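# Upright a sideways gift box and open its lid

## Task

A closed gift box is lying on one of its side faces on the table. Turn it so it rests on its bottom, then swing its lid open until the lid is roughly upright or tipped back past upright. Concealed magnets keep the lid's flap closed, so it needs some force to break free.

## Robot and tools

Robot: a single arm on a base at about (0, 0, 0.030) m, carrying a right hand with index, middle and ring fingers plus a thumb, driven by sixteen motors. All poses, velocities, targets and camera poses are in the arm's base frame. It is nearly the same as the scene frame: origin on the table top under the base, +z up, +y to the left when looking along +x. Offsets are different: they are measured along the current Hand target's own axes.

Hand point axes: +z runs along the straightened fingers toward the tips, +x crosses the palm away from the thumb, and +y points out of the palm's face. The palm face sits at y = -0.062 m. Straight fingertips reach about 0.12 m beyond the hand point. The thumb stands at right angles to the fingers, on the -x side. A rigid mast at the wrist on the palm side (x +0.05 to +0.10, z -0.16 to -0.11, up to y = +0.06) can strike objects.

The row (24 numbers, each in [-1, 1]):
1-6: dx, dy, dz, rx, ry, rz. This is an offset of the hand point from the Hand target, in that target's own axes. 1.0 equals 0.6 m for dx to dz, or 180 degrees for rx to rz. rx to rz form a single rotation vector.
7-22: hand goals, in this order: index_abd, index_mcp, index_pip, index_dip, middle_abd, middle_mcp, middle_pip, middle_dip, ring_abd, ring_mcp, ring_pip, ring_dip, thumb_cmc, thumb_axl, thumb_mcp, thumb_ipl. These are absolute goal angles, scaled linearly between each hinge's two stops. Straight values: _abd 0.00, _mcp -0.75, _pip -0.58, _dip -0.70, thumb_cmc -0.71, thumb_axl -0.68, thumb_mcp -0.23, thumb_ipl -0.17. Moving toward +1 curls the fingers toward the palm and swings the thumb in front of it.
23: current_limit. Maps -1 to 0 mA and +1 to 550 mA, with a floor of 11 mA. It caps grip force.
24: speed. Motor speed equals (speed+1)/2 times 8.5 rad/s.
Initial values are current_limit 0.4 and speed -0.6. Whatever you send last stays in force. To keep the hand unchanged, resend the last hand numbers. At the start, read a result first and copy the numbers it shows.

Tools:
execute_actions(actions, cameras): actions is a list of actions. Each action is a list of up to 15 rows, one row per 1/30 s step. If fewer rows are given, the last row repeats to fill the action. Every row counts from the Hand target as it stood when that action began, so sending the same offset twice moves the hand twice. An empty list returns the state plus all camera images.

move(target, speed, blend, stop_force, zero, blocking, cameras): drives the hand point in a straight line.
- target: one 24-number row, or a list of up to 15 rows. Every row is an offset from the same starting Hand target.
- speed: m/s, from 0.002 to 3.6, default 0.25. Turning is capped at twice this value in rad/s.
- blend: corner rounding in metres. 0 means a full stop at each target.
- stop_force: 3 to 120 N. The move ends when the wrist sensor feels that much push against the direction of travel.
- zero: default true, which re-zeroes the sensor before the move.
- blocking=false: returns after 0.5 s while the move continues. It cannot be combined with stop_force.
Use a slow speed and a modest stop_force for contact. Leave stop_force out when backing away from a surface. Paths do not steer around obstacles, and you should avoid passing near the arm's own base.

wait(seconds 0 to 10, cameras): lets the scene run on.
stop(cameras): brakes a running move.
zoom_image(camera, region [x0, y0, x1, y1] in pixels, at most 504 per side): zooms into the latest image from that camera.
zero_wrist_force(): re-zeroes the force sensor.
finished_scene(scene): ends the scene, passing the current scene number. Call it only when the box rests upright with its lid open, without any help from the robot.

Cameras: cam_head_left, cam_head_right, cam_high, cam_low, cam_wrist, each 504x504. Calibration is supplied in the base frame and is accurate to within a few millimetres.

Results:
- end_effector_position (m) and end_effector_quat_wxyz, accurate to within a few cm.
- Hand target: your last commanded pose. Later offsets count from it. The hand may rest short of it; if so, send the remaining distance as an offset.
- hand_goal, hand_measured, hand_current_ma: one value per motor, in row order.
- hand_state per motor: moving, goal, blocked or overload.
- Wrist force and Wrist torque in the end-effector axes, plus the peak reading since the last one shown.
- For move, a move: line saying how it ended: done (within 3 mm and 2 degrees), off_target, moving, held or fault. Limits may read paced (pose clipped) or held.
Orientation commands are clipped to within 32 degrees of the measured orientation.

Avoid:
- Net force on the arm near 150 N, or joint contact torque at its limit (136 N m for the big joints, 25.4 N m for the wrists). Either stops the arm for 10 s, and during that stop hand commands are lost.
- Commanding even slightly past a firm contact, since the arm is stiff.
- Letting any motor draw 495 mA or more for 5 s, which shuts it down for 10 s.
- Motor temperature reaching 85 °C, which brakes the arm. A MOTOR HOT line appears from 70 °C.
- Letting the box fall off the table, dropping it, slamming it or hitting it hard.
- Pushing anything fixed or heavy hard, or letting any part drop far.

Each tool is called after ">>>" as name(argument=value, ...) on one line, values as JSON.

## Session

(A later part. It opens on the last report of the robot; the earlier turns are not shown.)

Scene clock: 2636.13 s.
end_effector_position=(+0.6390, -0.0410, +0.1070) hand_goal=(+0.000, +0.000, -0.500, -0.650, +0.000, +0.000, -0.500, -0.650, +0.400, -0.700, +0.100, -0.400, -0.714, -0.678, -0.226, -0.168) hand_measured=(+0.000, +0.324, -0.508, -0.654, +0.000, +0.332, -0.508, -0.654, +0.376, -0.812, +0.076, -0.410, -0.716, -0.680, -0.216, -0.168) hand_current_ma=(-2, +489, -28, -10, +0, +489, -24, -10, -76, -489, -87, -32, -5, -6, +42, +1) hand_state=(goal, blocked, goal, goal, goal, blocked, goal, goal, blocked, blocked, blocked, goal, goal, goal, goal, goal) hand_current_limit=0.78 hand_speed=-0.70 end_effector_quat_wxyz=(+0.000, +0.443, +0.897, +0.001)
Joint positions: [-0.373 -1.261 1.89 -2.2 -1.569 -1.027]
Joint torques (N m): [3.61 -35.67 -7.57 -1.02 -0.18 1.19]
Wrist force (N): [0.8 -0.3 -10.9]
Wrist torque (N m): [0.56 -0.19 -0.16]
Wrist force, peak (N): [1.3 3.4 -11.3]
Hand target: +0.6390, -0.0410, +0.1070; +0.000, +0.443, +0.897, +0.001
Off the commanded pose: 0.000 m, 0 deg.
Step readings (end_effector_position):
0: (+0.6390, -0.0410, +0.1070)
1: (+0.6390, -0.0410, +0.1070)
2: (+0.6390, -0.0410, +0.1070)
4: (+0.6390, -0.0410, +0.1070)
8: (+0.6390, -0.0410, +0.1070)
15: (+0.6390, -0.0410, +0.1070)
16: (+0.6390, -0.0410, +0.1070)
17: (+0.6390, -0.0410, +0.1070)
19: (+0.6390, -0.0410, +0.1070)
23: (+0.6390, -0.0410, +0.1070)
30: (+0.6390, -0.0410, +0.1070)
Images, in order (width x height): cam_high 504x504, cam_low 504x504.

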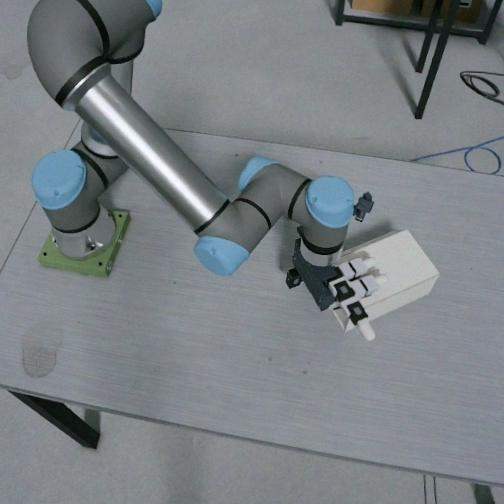

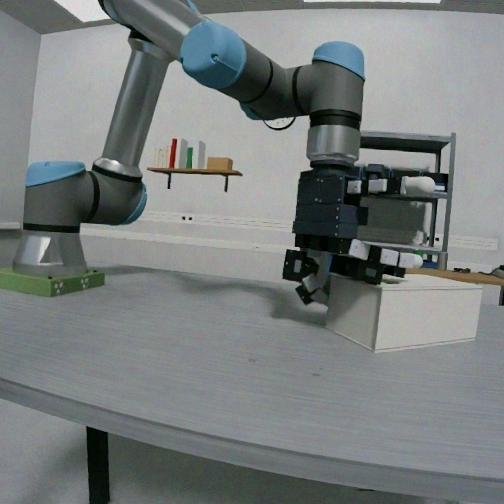

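>>> execute_actions(actions=[[[0,0,0,0,0,0,0,0.45,-0.5,-0.65,0,0.45,-0.5,-0.65,0.4,-1,0.0,-0.46,-0.714,-0.678,-0.226,-0.168,0.6,-0.3]]])

>>> move(target=[[0,-0.02,-0.188,0,0,0,0,0.45,-0.5,-0.65,0,0.45,-0.5,-0.65,0.4,-1,0.0,-0.46,-0.714,-0.678,-0.226,-0.168,0.4,0],[-0.062,0.241,-0.188,0,0.111,0,-0.6,-0.75,-0.58,-0.7,0,0.48,0.3,-0.7,0.6,-0.75,-0.58,-0.7,-0.714,-0.678,-0.226,-0.168,0.4,0]], speed=0.25, cameras=["cam_high","cam_low","cam_head_left"])

Scene clock: 2758.30 s.
end_effector_position=(+0.6390, -0.0410, +0.1070) hand_goal=(+0.000, +0.450, -0.500, -0.650, +0.000, +0.450, -0.500, -0.650, +0.400, -1.000, +0.000, -0.460, -0.714, -0.678, -0.226, -0.168) hand_measured=(+0.000, +0.432, -0.508, -0.654, +0.000, +0.430, -0.506, -0.652, +0.394, -0.994, +0.002, -0.458, -0.716, -0.680, -0.216, -0.168) hand_current_ma=(-2, -72, -24, -10, +0, -81, -21, -9, -17, +25, +4, +7, -5, -6, +42, +1) hand_state=(goal, goal, goal, goal, goal, blocked, goal, goal, goal, goal, goal, goal, goal, goal, goal, goal) hand_current_limit=0.60 hand_speed=-0.30 end_effector_quat_wxyz=(+0.000, +0.443, +0.897, +0.001)
Joint positions: [-0.373 -1.261 1.89 -2.2 -1.569 -1.027]
Joint torques (N m): [3.38 -35.3 -16.06 -1.69 1.03 0.89]
Wrist force (N): [-0.1 0.3 0.2]
Wrist torque (N m): [0.20 -0.12 0.02]
Wrist force, peak (N): [1.1 -0.2 -11.1]
Hand target: +0.6390, -0.0410, +0.1070; +0.000, +0.443, +0.897, +0.001
Off the commanded pose: 0.000 m, 0 deg.
Step readings (end_effector_position):
0: (+0.6390, -0.0410, +0.1070)
1: (+0.6390, -0.0410, +0.1070)
2: (+0.6390, -0.0410, +0.1070)
4: (+0.6390, -0.0410, +0.1070)
8: (+0.6390, -0.0410, +0.1070)
15: (+0.6390, -0.0410, +0.1070)

Scene clock: 2761.67 s.
end_effector_position=(+0.7763, +0.0172, +0.2200) hand_goal=(-0.600, -0.750, -0.580, -0.700, +0.000, +0.480, +0.300, -0.700, +0.600, -0.750, -0.580, -0.700, -0.714, -0.678, -0.226, -0.168) hand_measured=(-0.594, -0.746, -0.580, -0.698, +0.000, +0.462, +0.294, -0.698, +0.590, -0.752, -0.576, -0.698, -0.716, -0.680, -0.216, -0.168) hand_current_ma=(+16, +13, +2, +7, +0, -76, -18, +6, -32, -5, +10, +9, -5, -6, +42, +1) hand_state=(goal, goal, goal, goal, goal, goal, goal, goal, goal, goal, goal, goal, goal, goal, goal, goal) hand_current_limit=0.40 hand_speed=0.00 end_effector_quat_wxyz=(-0.155, +0.436, +0.883, +0.078)
Joint positions: [-0.287 -0.944 1.034 -1.375 -1.366 -0.97]
Joint torques (N m): [4.28 -42.23 -31.61 -0.33 1.07 -1.63]
Wrist force (N): [-0.3 0.2 -0.5]
Wrist torque (N m): [0.14 0.00 0.08]
Wrist force, peak (N): [-0.7 1.8 0.0]
Hand target: +0.7763, +0.0172, +0.2200; -0.155, +0.436, +0.883, +0.078
Off the commanded pose: 0.000 m, 0 deg.
move: done
Images, in order (width x height): cam_head_left 504x504, cam_high 504x504, cam_low 504x504.

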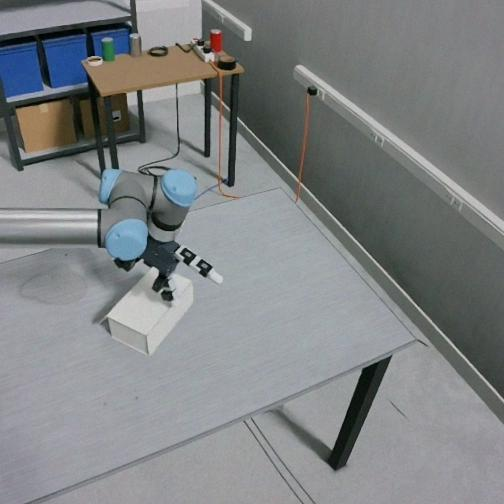

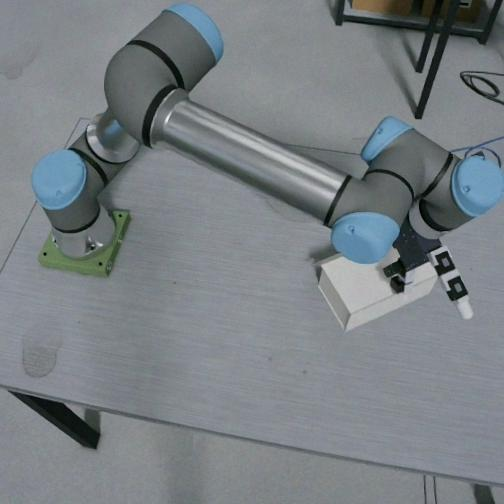

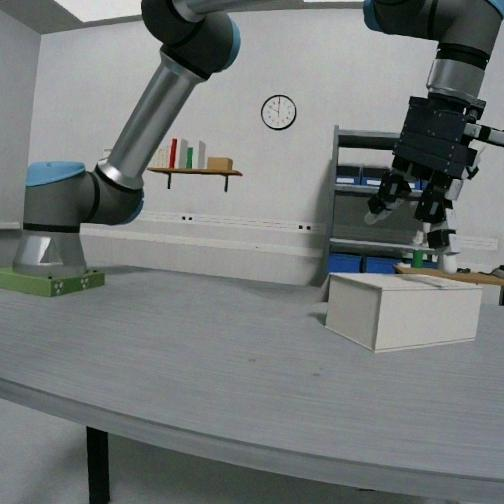

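>>> zoom_image(camera="cam_low", region=[290, 250, 410, 370])

>>> zoom_image(camera="cam_head_left", region=[80, 240, 220, 380])

>>> zoom_image(camera="cam_high", region=[290, 220, 430, 360])

Scaled by 4.200.

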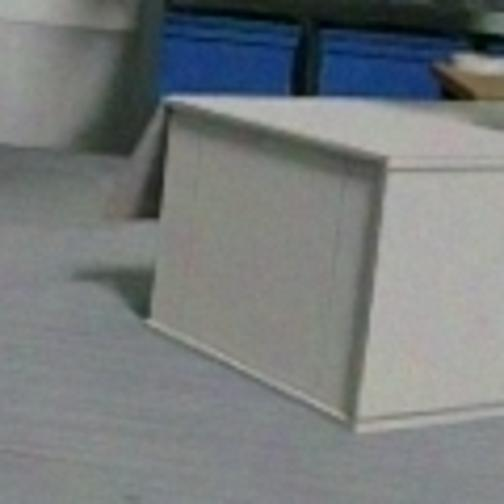

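Scaled by 3.600.

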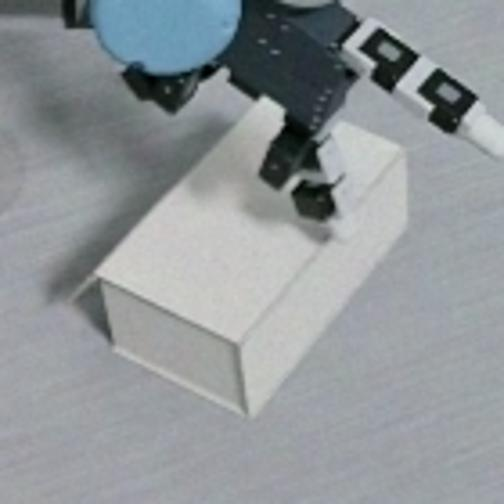

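Scaled by 3.600.

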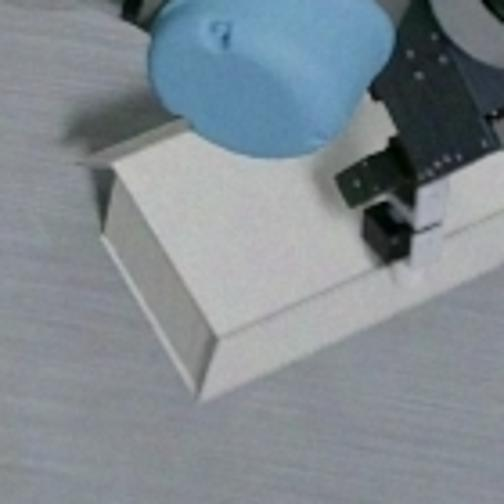

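>>> move(target=[[0,0,-0.05,0,-0.111,0,0,-1,-1,-1,0,-1,-1,-1,0,-0.97,0.2,-0.3,-0.714,-0.678,-0.226,-0.168,0.4,0]], speed=0.25)

Scene clock: 2845.73 s.
end_effector_position=(+0.7825, +0.0090, +0.2482) hand_goal=(+0.000, -1.000, -1.000, -1.000, +0.000, -1.000, -1.000, -1.000, +0.000, -0.970, +0.200, -0.300, -0.714, -0.678, -0.226, -0.168) hand_measured=(-0.004, -0.990, -0.992, -0.996, +0.000, -0.988, -0.994, -0.998, +0.002, -0.964, +0.194, -0.304, -0.716, -0.680, -0.216, -0.168) hand_current_ma=(-8, +35, +25, +10, +0, +44, +17, +7, +6, +23, -18, -11, -5, -6, +42, +1) hand_state=(goal, goal, goal, goal, goal, goal, goal, goal, goal, goal, goal, goal, goal, goal, goal, goal) hand_current_limit=0.40 hand_speed=0.00 end_effector_quat_wxyz=(+0.000, +0.443, +0.897, +0.001)
Joint positions: [-0.227 -1.077 1.229 -1.723 -1.569 -0.88]
Joint torques (N m): [5.46 -55.43 -12.27 -4.39 -1.88 1.64]
Wrist force (N): [-0.4 0.2 -0.1]
Wrist torque (N m): [-0.06 -0.07 -0.09]
Wrist force, peak (N): [-0.5 1.0 -0.1]
Hand target: +0.7825, +0.0090, +0.2482; +0.000, +0.443, +0.897, +0.001
Off the commanded pose: 0.000 m, 0 deg.
move: done

>>> move(target=[[0.11,-0.329,0,0,0,0,0,-1,-1,-1,0,-1,-1,-1,0,-0.97,0.2,-0.3,-0.714,-0.678,-0.226,-0.168,0.4,0],[0.11,-0.329,0.277,0,0,0,0,-1,-1,-1,0,-1,-1,-1,0,-0.97,0.2,-0.3,-0.714,-0.678,-0.226,-0.168,0.4,0]], speed=[0.25,0.12], blend=[0.03,0], stop_force=6, cameras=["cam_high","cam_low","cam_head_left"])

>>> zoom_image(camera="cam_low", region=[270, 230, 410, 370])

>>> zoom_image(camera="cam_high", region=[270, 220, 430, 380])

Scene clock: 2863.30 s.
end_effector_position=(+0.5858, -0.0583, +0.0817) hand_goal=(+0.000, -1.000, -1.000, -1.000, +0.000, -1.000, -1.000, -1.000, +0.000, -0.970, +0.200, -0.300, -0.714, -0.678, -0.226, -0.168) hand_measured=(-0.002, -0.990, -0.992, -0.996, +0.000, -0.988, -0.994, -0.998, +0.002, -0.964, +0.194, -0.304, -0.716, -0.680, -0.216, -0.168) hand_current_ma=(-8, +35, +24, +10, +0, +43, +17, +7, +6, +18, -17, -11, -4, -6, +42, +1) hand_state=(goal, goal, goal, goal, goal, goal, goal, goal, goal, goal, goal, goal, goal, goal, goal, goal) hand_current_limit=0.40 hand_speed=0.00 end_effector_quat_wxyz=(+0.000, +0.443, +0.897, +0.001)
Joint positions: [-0.444 -1.322 2.058 -2.307 -1.569 -1.098]
Joint torques (N m): [4.97 -21.15 -5.96 -4.16 1.83 1.61]
Wrist force (N): [-0.2 0.4 0.3]
Wrist torque (N m): [-0.02 -0.08 0.02]
Wrist force, peak (N): [-0.7 1.6 -0.4]
Hand target: +0.5858, -0.0583, +0.0817; +0.000, +0.443, +0.897, +0.001
Off the commanded pose: 0.000 m, 0 deg.
move: done
Images, in order (width x height): cam_head_left 504x504, cam_high 504x504, cam_low 504x504.

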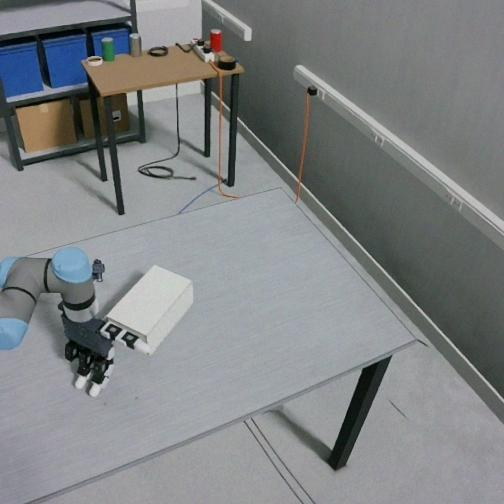

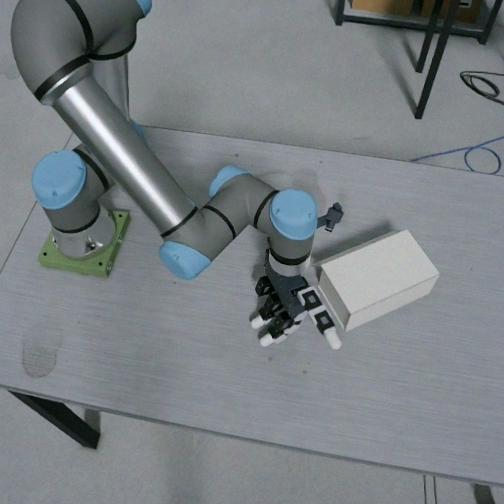

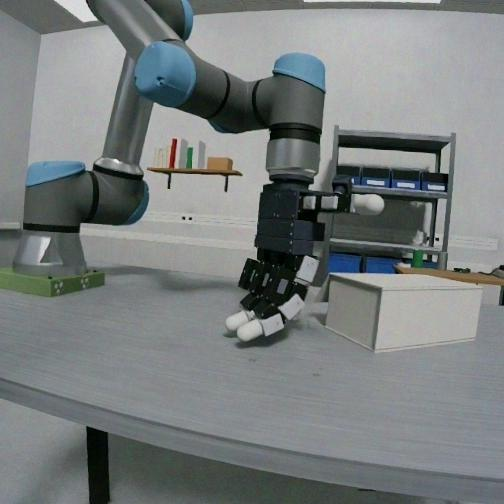

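Scaled by 3.600.

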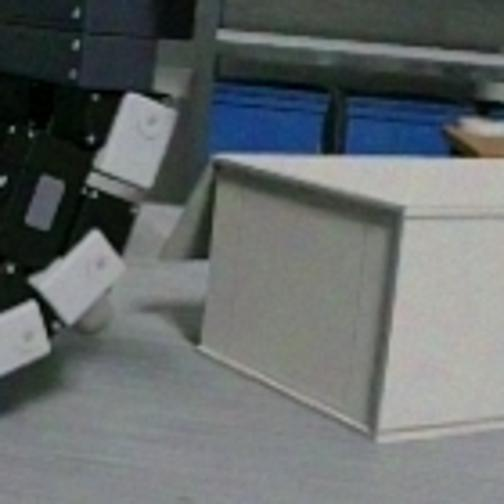

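Scaled by 3.150.

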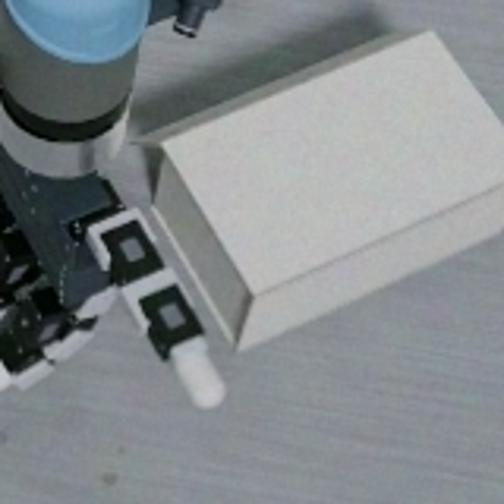

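>>> move(target=[0,0.074,0.006,0,0,0,0,-1,-1,-1,0,-1,-1,-1,0,-0.97,0.2,-0.3,-0.714,-0.678,-0.226,-0.168,0.4,0], speed=0.06, stop_force=3, cameras=["cam_high","cam_low","cam_head_left"])

>>> zoom_image(camera="cam_low", region=[290, 260, 390, 360])

>>> zoom_image(camera="cam_head_left", region=[60, 260, 200, 400])

Scene clock: 2892.13 s.
end_effector_position=(+0.6211, -0.0313, +0.0782) hand_goal=(+0.000, -1.000, -1.000, -1.000, +0.000, -1.000, -1.000, -1.000, +0.000, -0.970, +0.200, -0.300, -0.714, -0.678, -0.226, -0.168) hand_measured=(-0.002, -0.990, -0.992, -0.996, +0.000, -0.988, -0.994, -0.998, +0.002, -0.964, +0.194, -0.304, -0.716, -0.680, -0.216, -0.168) hand_current_ma=(-8, +35, +24, +10, +0, +43, +17, +7, +6, +18, -17, -11, -4, -6, +42, +1) hand_state=(goal, goal, goal, goal, goal, goal, goal, goal, goal, goal, goal, goal, goal, goal, goal, goal) hand_current_limit=0.40 hand_speed=0.00 end_effector_quat_wxyz=(+0.000, +0.443, +0.897, +0.001)
Joint positions: [-0.368 -1.254 1.974 -2.292 -1.569 -1.022]
Joint torques (N m): [5.36 -24.98 -27.42 -0.64 -1.66 1.67]
Wrist force (N): [-0.2 0.3 0.2]
Wrist torque (N m): [0.02 -0.07 -0.07]
Wrist force, peak (N): [-0.1 0.8 0.2]
Hand target: +0.6211, -0.0313, +0.0782; +0.000, +0.443, +0.897, +0.001
Off the commanded pose: 0.000 m, 0 deg.
move: done
Images, in order (width x height): cam_head_left 504x504, cam_high 504x504, cam_low 504x504.

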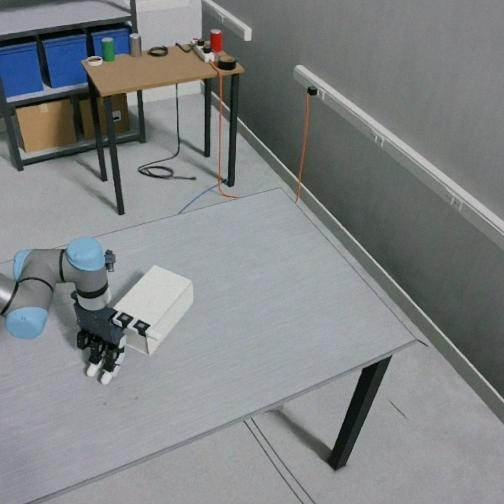

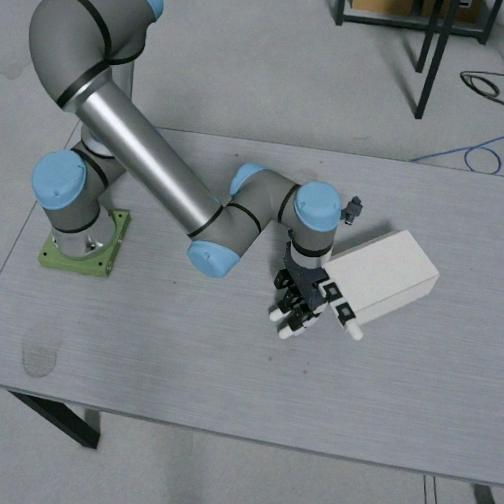

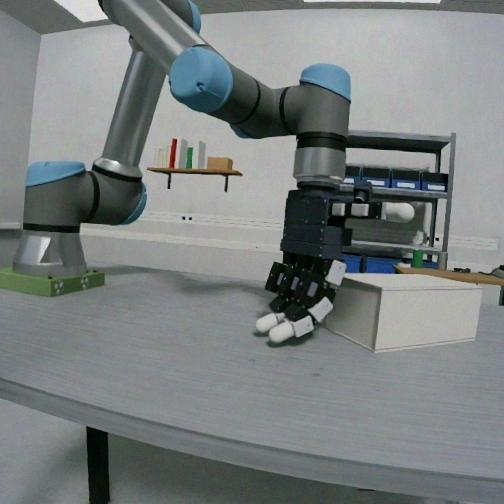

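Scaled by 5.040.

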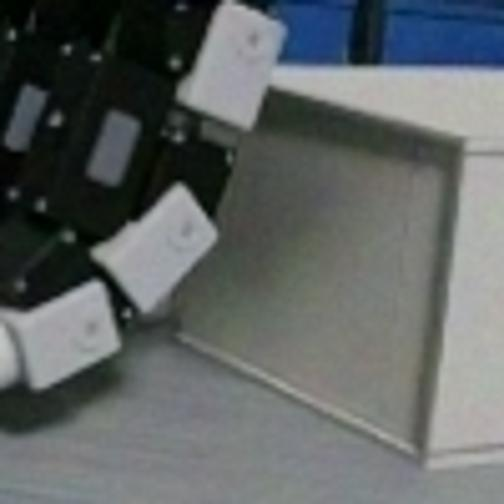

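Scaled by 3.600.

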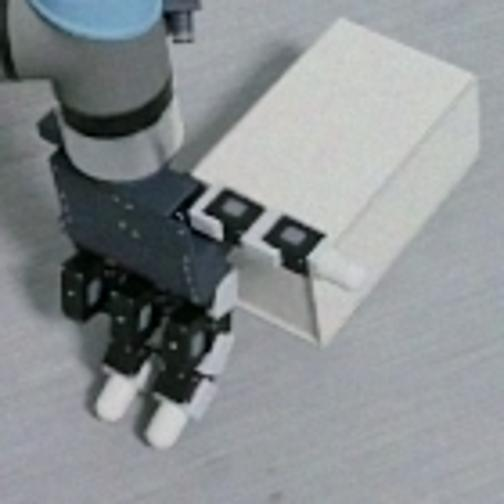

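>>> move(target=[0.004,0.042,0,0,0,0,0,-1,-1,-1,0,-1,-1,-1,0,-0.97,0.2,-0.3,-0.714,-0.678,-0.226,-0.168,0.4,0], speed=0.04, stop_force=3, cameras=["cam_high"])

>>> zoom_image(camera="cam_high", region=[290, 220, 440, 370])

Scene clock: 2912.53 s.
end_effector_position=(+0.6396, -0.0141, +0.0782) hand_goal=(+0.000, -1.000, -1.000, -1.000, +0.000, -1.000, -1.000, -1.000, +0.000, -0.970, +0.200, -0.300, -0.714, -0.678, -0.226, -0.168) hand_measured=(-0.002, -0.990, -0.992, -0.996, +0.000, -0.988, -0.994, -0.998, +0.002, -0.984, +0.194, -0.302, -0.716, -0.680, -0.216, -0.168) hand_current_ma=(-8, +35, +24, +10, +0, +43, +17, +7, +6, -52, -17, -4, -4, -6, +42, +1) hand_state=(goal, goal, goal, goal, goal, goal, goal, goal, goal, goal, goal, goal, goal, goal, goal, goal) hand_current_limit=0.40 hand_speed=0.00 end_effector_quat_wxyz=(+0.000, +0.443, +0.897, +0.001)
Joint positions: [-0.326 -1.221 1.926 -2.276 -1.569 -0.98]
Joint torques (N m): [5.54 -26.6 -27.99 -0.7 -0.64 1.65]
Wrist force (N): [-0.6 -1.0 -0.5]
Wrist torque (N m): [0.17 -0.04 -0.15]
Wrist force, peak (N): [-0.7 -1.4 -0.6]
Hand target: +0.6396, -0.0141, +0.0782; +0.000, +0.443, +0.897, +0.001
Off the commanded pose: 0.000 m, 0 deg.
move: done
Images, in order (width x height): cam_high 504x504.

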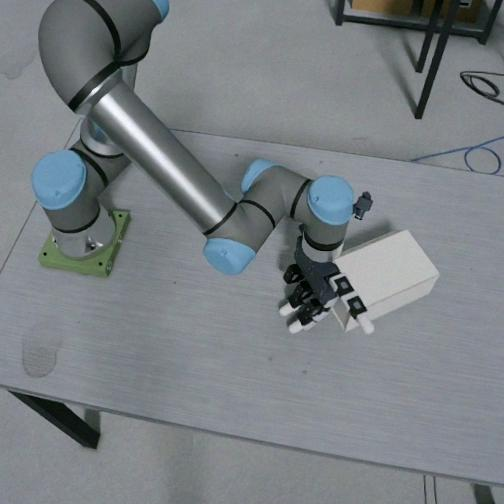

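Scaled by 3.360.

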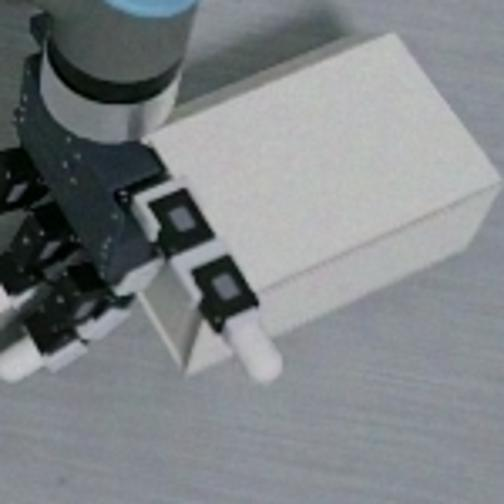

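>>> move(target=[0.004,0,-0.06,0,0,0,0,-1,-1,-1,0,-1,-1,-1,0,-0.97,0.2,-0.3,-0.714,-0.678,-0.226,-0.168,0.4,0], speed=0.05, stop_force=8, cameras=["cam_high","cam_low"])

>>> zoom_image(camera="cam_high", region=[290, 220, 440, 370])

>>> zoom_image(camera="cam_low", region=[270, 230, 410, 370])

Scene clock: 2924.30 s.
end_effector_position=(+0.6381, -0.0123, +0.1142) hand_goal=(+0.000, -1.000, -1.000, -1.000, +0.000, -1.000, -1.000, -1.000, +0.000, -0.970, +0.200, -0.300, -0.714, -0.678, -0.226, -0.168) hand_measured=(-0.002, -0.990, -0.992, -0.996, +0.000, -0.988, -0.994, -0.998, +0.000, -0.982, +0.194, -0.302, -0.716, -0.680, -0.216, -0.168) hand_current_ma=(-8, +35, +24, +10, +0, +43, +17, +7, -2, -46, -22, -4, -4, -6, +42, +1) hand_state=(goal, goal, goal, goal, goal, goal, goal, goal, goal, goal, goal, goal, goal, goal, goal, goal) hand_current_limit=0.40 hand_speed=0.00 end_effector_quat_wxyz=(+0.000, +0.443, +0.897, +0.001)
Joint positions: [-0.324 -1.279 1.893 -2.185 -1.569 -0.977]
Joint torques (N m): [5.33 -44.36 -28.8 -0.58 0.95 1.61]
Wrist force (N): [-0.9 0.2 1.2]
Wrist torque (N m): [0.00 -0.14 -0.15]
Wrist force, peak (N): [-0.9 0.3 1.2]
Hand target: +0.6381, -0.0123, +0.1142; +0.000, +0.443, +0.897, +0.001
Off the commanded pose: 0.000 m, 0 deg.
move: done
Images, in order (width x height): cam_high 504x504, cam_low 504x504.

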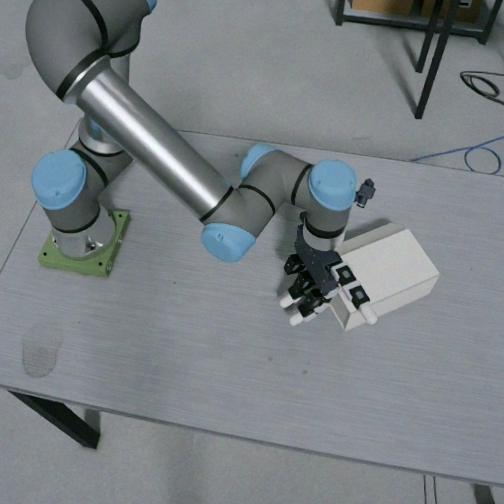

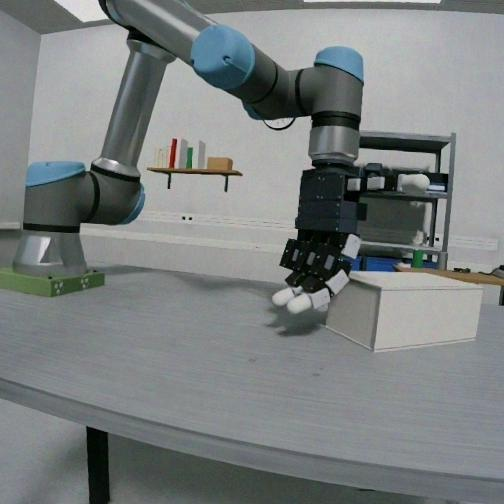

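Scaled by 3.360.

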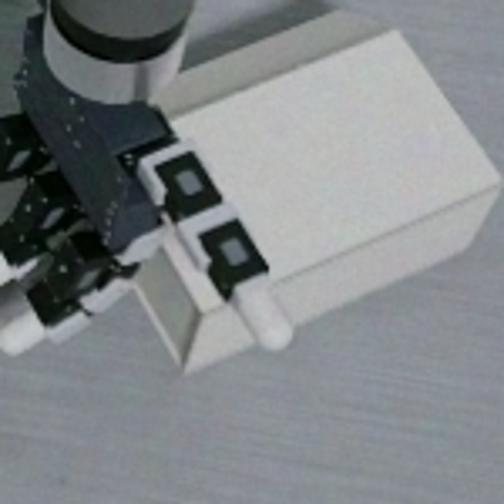

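Scaled by 3.600.

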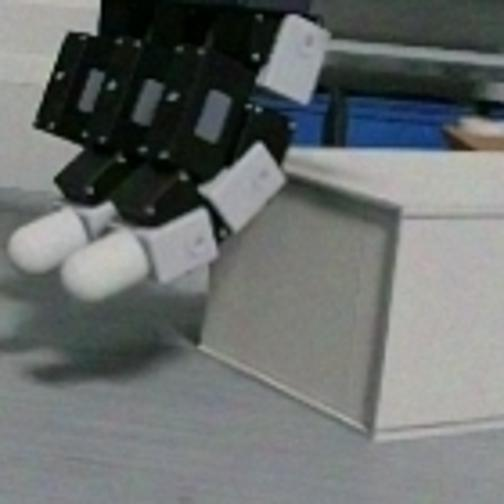

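>>> move(target=[0.004,0.01,-0.07,0,0,0,0,-1,-1,-1,0,-1,-1,-1,0,-0.97,0.2,-0.3,-0.714,-0.678,-0.226,-0.168,0.4,0], speed=0.05, stop_force=8, cameras=["cam_high","cam_low"])

>>> zoom_image(camera="cam_high", region=[290, 220, 440, 370])

>>> zoom_image(camera="cam_low", region=[270, 230, 410, 370])

Scene clock: 2935.23 s.
end_effector_position=(+0.6414, -0.0068, +0.1562) hand_goal=(+0.000, -1.000, -1.000, -1.000, +0.000, -1.000, -1.000, -1.000, +0.000, -0.970, +0.200, -0.300, -0.714, -0.678, -0.226, -0.168) hand_measured=(-0.002, -0.990, -0.992, -0.996, +0.000, -0.988, -0.994, -0.998, -0.002, -0.982, +0.194, -0.302, -0.716, -0.680, -0.216, -0.168) hand_current_ma=(-8, +35, +24, +10, +0, +43, +17, +7, -4, -46, -22, -4, -4, -6, +42, +1) hand_state=(goal, goal, goal, goal, goal, goal, goal, goal, goal, goal, goal, goal, goal, goal, goal, goal) hand_current_limit=0.40 hand_speed=0.00 end_effector_quat_wxyz=(+0.000, +0.443, +0.897, +0.001)
Joint positions: [-0.313 -1.328 1.832 -2.075 -1.569 -0.966]
Joint torques (N m): [5.88 -43.45 -29.69 -0.56 -1.34 1.61]
Wrist force (N): [-0.9 0.7 1.0]
Wrist torque (N m): [0.06 -0.15 -0.13]
Wrist force, peak (N): [-0.8 0.1 1.6]
Hand target: +0.6414, -0.0068, +0.1562; +0.000, +0.443, +0.897, +0.001
Off the commanded pose: 0.000 m, 0 deg.
move: done
Images, in order (width x height): cam_high 504x504, cam_low 504x504.

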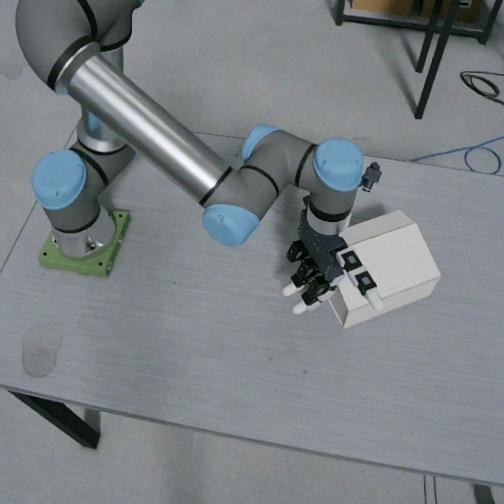

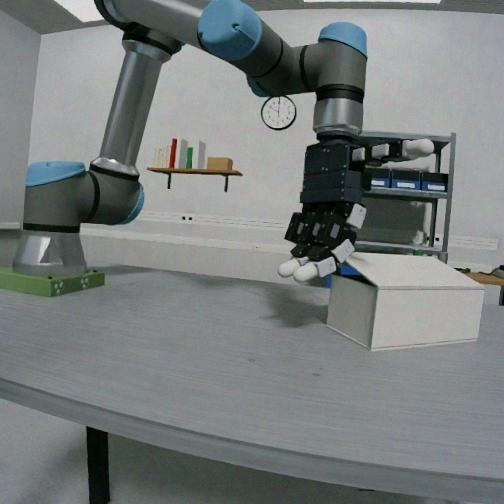

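Scaled by 3.360.

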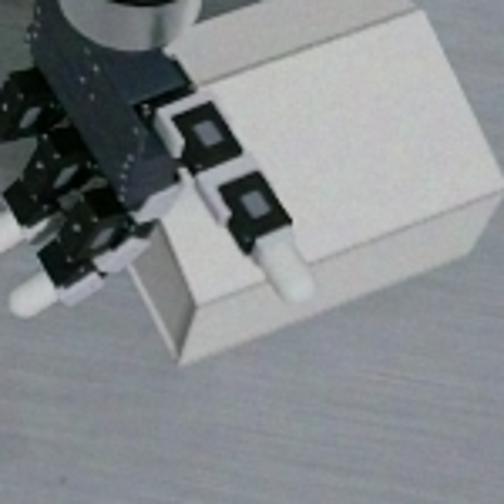

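Scaled by 3.600.

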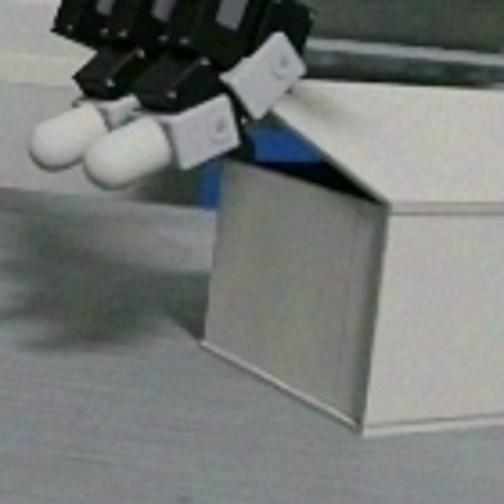

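>>> move(target=[[-0.02,0,-0.02,0,0,0,0,-1,-1,-1,0,-1,-1,-1,0,-0.97,0.2,-0.3,-0.714,-0.678,-0.226,-0.168,0.4,0],[-0.068,0,-0.055,0,0,0,0,-1,-1,-1,0,-1,-1,-1,0,-0.97,0.2,-0.3,-0.714,-0.678,-0.226,-0.168,0.4,0],[-0.0975,0,-0.089,0,0,0,0,-1,-1,-1,0,-1,-1,-1,0,-0.97,0.2,-0.3,-0.714,-0.678,-0.226,-0.168,0.4,0]], speed=0.06, blend=[0.005,0.005,0], stop_force=8, cameras=["cam_high","cam_low"])

>>> zoom_image(camera="cam_low", region=[270, 200, 450, 380])

Scene clock: 2970.30 s.
end_effector_position=(+0.6769, -0.0533, +0.2096) hand_goal=(+0.000, -1.000, -1.000, -1.000, +0.000, -1.000, -1.000, -1.000, +0.000, -0.970, +0.200, -0.300, -0.714, -0.678, -0.226, -0.168) hand_measured=(-0.002, -0.990, -0.992, -0.996, +0.000, -0.988, -0.994, -0.998, +0.004, -0.982, +0.192, -0.302, -0.716, -0.680, -0.216, -0.168) hand_current_ma=(-8, +35, +24, +10, +0, +43, +17, +7, +9, -46, -24, -4, -4, -6, +42, +1) hand_state=(goal, goal, goal, goal, goal, goal, goal, goal, goal, goal, goal, goal, goal, goal, goal, goal) hand_current_limit=0.40 hand_speed=0.00 end_effector_quat_wxyz=(+0.000, +0.443, +0.897, +0.001)
Joint positions: [-0.369 -1.29 1.633 -1.914 -1.569 -1.023]
Joint torques (N m): [-8.32 -27.97 -31.88 -0.82 -1.45 -1.58]
Wrist force (N): [0.1 0.3 1.0]
Wrist torque (N m): [0.03 -0.08 0.00]
Wrist force, peak (N): [-1.1 0.8 0.9]
Hand target: +0.6769, -0.0533, +0.2096; +0.000, +0.443, +0.897, +0.001
Off the commanded pose: 0.000 m, 0 deg.
move: done
Images, in order (width x height): cam_high 504x504, cam_low 504x504.

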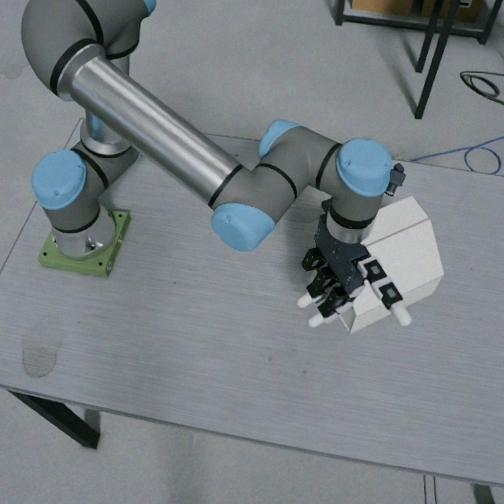

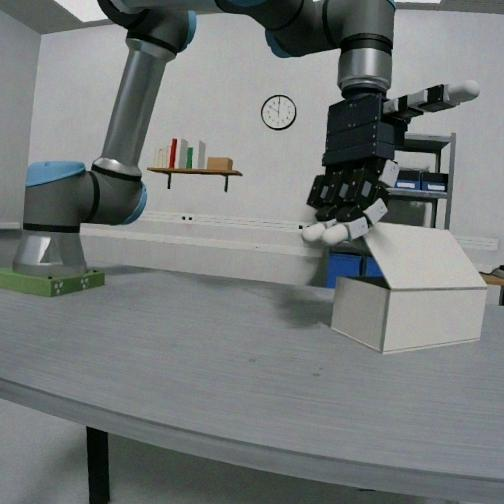

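Scaled by 2.800.

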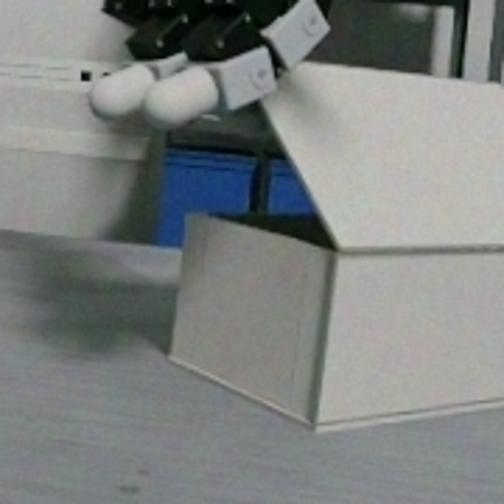

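>>> move(target=[[-0.04,0,-0.031,0,0,0,0,-1,-1,-1,0,-1,-1,-1,0,-0.97,0.2,-0.3,-0.714,-0.678,-0.226,-0.168,0.4,0],[-0.08,0,-0.052,0,0,0,0,-1,-1,-1,0,-1,-1,-1,0,-0.97,0.2,-0.3,-0.714,-0.678,-0.226,-0.168,0.4,0],[-0.125,0,-0.063,0,0,0,0,-1,-1,-1,0,-1,-1,-1,0,-0.97,0.2,-0.3,-0.714,-0.678,-0.226,-0.168,0.4,0]], speed=0.06, blend=[0.005,0.005,0], stop_force=8, cameras=["cam_high","cam_low"])

>>> zoom_image(camera="cam_low", region=[270, 200, 450, 380])

Scene clock: 2990.73 s.
end_effector_position=(+0.7224, -0.1129, +0.2473) hand_goal=(+0.000, -1.000, -1.000, -1.000, +0.000, -1.000, -1.000, -1.000, +0.000, -0.970, +0.200, -0.300, -0.714, -0.678, -0.226, -0.168) hand_measured=(-0.002, -0.990, -0.992, -0.996, +0.000, -0.988, -0.994, -0.998, +0.004, -0.972, +0.192, -0.302, -0.716, -0.680, -0.216, -0.168) hand_current_ma=(-8, +35, +24, +10, +0, +43, +17, +7, +9, -5, -24, -4, -4, -6, +42, +1) hand_state=(goal, goal, goal, goal, goal, goal, goal, goal, goal, goal, goal, goal, goal, goal, goal, goal) hand_current_limit=0.40 hand_speed=0.00 end_effector_quat_wxyz=(+0.000, +0.443, +0.897, +0.001)
Joint positions: [-0.43 -1.184 1.388 -1.775 -1.569 -1.083]
Joint torques (N m): [-8.39 -32.71 -32.08 -0.74 -1.49 -1.58]
Wrist force (N): [-0.1 0.4 -0.2]
Wrist torque (N m): [0.02 -0.03 0.03]
Wrist force, peak (N): [0.4 0.1 1.0]
Hand target: +0.7224, -0.1129, +0.2473; +0.000, +0.443, +0.897, +0.001
Off the commanded pose: 0.000 m, 0 deg.
move: done
Images, in order (width x height): cam_high 504x504, cam_low 504x504.

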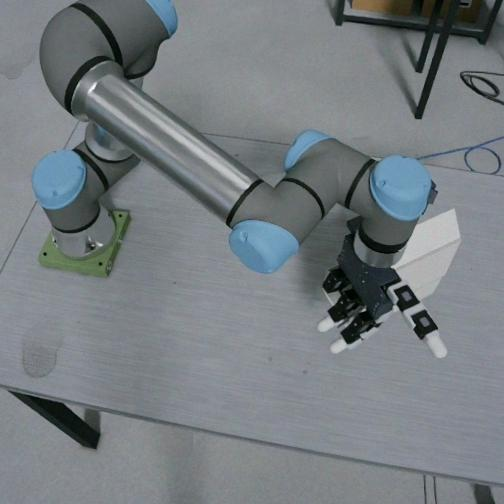

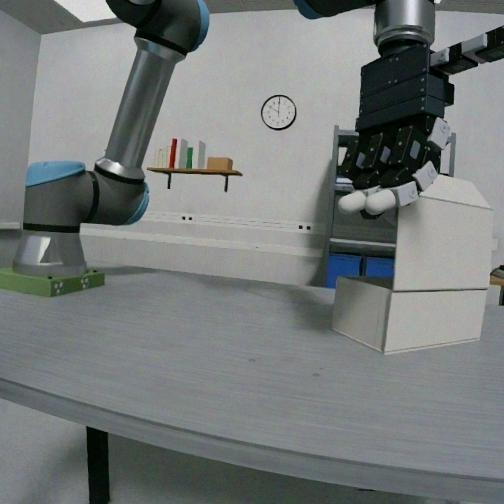

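Scaled by 2.800.

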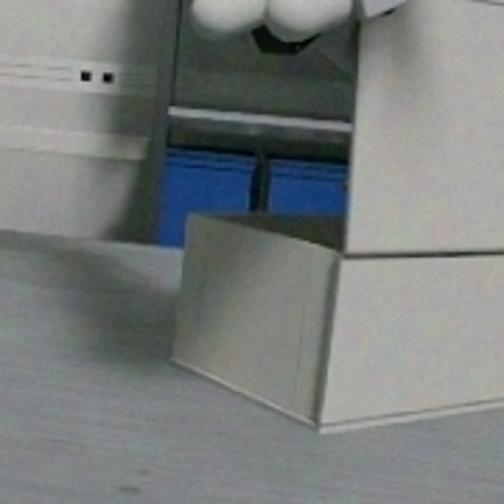

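>>> move(target=[[-0.05,0,0.005,0,0,0,0,-1,-1,-1,0,-1,-1,-1,0,-0.97,0.2,-0.3,-0.714,-0.678,-0.226,-0.168,0.4,0]], speed=0.05, stop_force=8, cameras=["cam_low","cam_head_left"])

>>> zoom_image(camera="cam_low", region=[270, 160, 504, 394])

Scene clock: 3001.00 s.
end_effector_position=(+0.7407, -0.1368, +0.2443) hand_goal=(+0.000, -1.000, -1.000, -1.000, +0.000, -1.000, -1.000, -1.000, +0.000, -0.970, +0.200, -0.300, -0.714, -0.678, -0.226, -0.168) hand_measured=(-0.002, -0.990, -0.992, -0.996, +0.000, -0.988, -0.994, -0.998, +0.004, -0.970, +0.196, -0.302, -0.716, -0.680, -0.216, -0.168) hand_current_ma=(-8, +35, +24, +10, +0, +43, +17, +7, +9, -1, -14, -4, -4, -6, +42, +1) hand_state=(goal, goal, goal, goal, goal, goal, goal, goal, goal, goal, goal, goal, goal, goal, goal, goal) hand_current_limit=0.40 hand_speed=0.00 end_effector_quat_wxyz=(+0.000, +0.443, +0.897, +0.001)
Joint positions: [-0.451 -1.127 1.313 -1.757 -1.569 -1.104]
Joint torques (N m): [-8.18 -35.29 -32.12 -0.56 0.53 -1.65]
Wrist force (N): [-0.6 0.0 -0.3]
Wrist torque (N m): [-0.01 0.00 -0.05]
Wrist force, peak (N): [-0.4 0.7 -0.4]
Hand target: +0.7407, -0.1368, +0.2443; +0.000, +0.443, +0.897, +0.001
Off the commanded pose: 0.000 m, 0 deg.
move: done
Images, in order (width x height): cam_head_left 504x504, cam_low 504x504.

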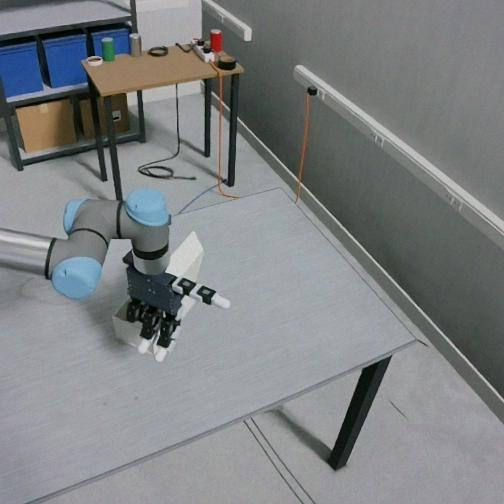

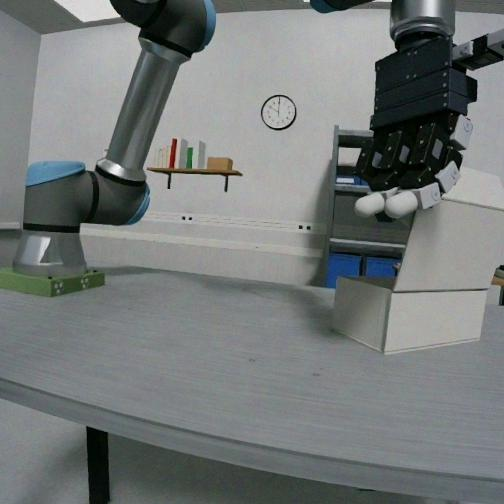

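Scaled by 2.154.

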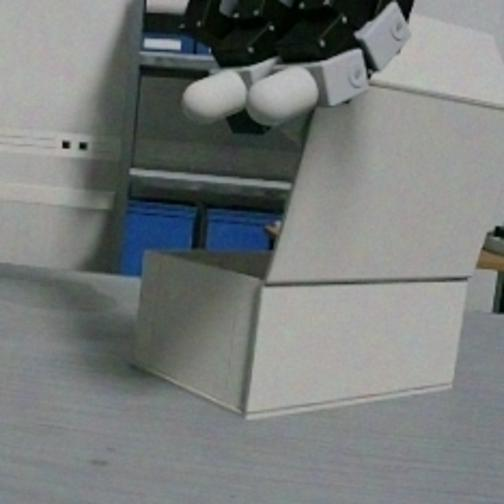

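>>> move(target=[[-0.02,0,0.01,0,0,0,0,-1,-1,-1,0,-1,-1,-1,0,-0.97,0.2,-0.3,-0.714,-0.678,-0.226,-0.168,0.4,0],[0.03,0,0.0,0,0,0,0,-1,-1,-1,0,-1,-1,-1,0,-0.97,0.2,-0.3,-0.714,-0.678,-0.226,-0.168,0.4,0],[0.03,-0.2,-0.1,0,0,0,0,-1,-1,-1,0,-1,-1,-1,0,-0.97,0.2,-0.3,-0.714,-0.678,-0.226,-0.168,0.4,0]], speed=[0.06,0.08,0.25], cameras=["cam_low","cam_head_left"])

>>> zoom_image(camera="cam_low", region=[270, 160, 504, 394])

Scene clock: 3016.30 s.
end_effector_position=(+0.6346, -0.1954, +0.3040) hand_goal=(+0.000, -1.000, -1.000, -1.000, +0.000, -1.000, -1.000, -1.000, +0.000, -0.970, +0.200, -0.300, -0.714, -0.678, -0.226, -0.168) hand_measured=(-0.002, -0.990, -0.992, -0.996, +0.000, -0.988, -0.994, -0.998, +0.002, -0.970, +0.196, -0.302, -0.716, -0.680, -0.216, -0.168) hand_current_ma=(-8, +35, +24, +10, +0, +43, +17, +7, +8, +0, -14, -4, -4, -6, +42, +1) hand_state=(goal, goal, goal, goal, goal, goal, goal, goal, goal, goal, goal, goal, goal, goal, goal, goal) hand_current_limit=0.40 hand_speed=0.00 end_effector_quat_wxyz=(+0.000, +0.443, +0.897, +0.001)
Joint positions: [-0.618 -1.347 1.458 -1.682 -1.569 -1.271]
Joint torques (N m): [-8.05 -44.38 -11.1 -0.55 1.89 -1.51]
Wrist force (N): [-0.4 0.8 0.0]
Wrist torque (N m): [0.06 -0.09 0.06]
Wrist force, peak (N): [-0.4 1.7 0.5]
Hand target: +0.6344, -0.1955, +0.3041; +0.000, +0.443, +0.897, +0.001
Off the commanded pose: 0.000 m, 0 deg.
move: done
Images, in order (width x height): cam_head_left 504x504, cam_low 504x504.

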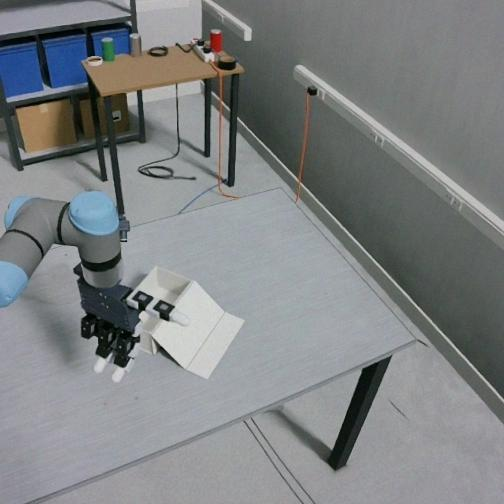

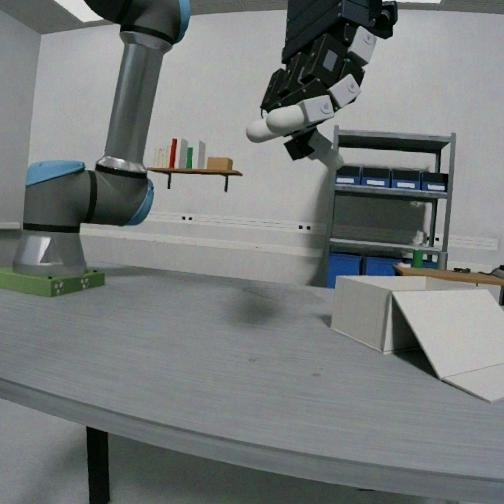

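Scaled by 2.154.

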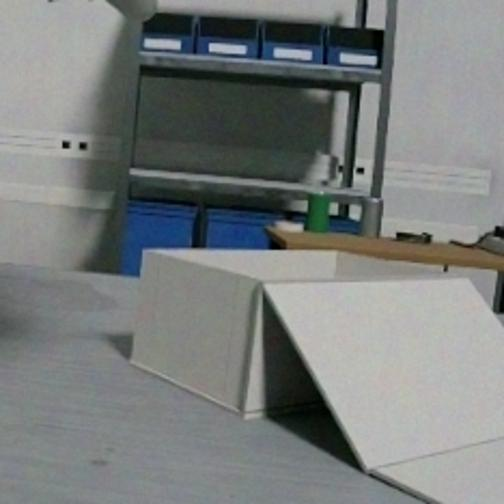

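Open. Finish scene 1.

>>> finished_scene(scene=1)

The scene is finished: the task was done.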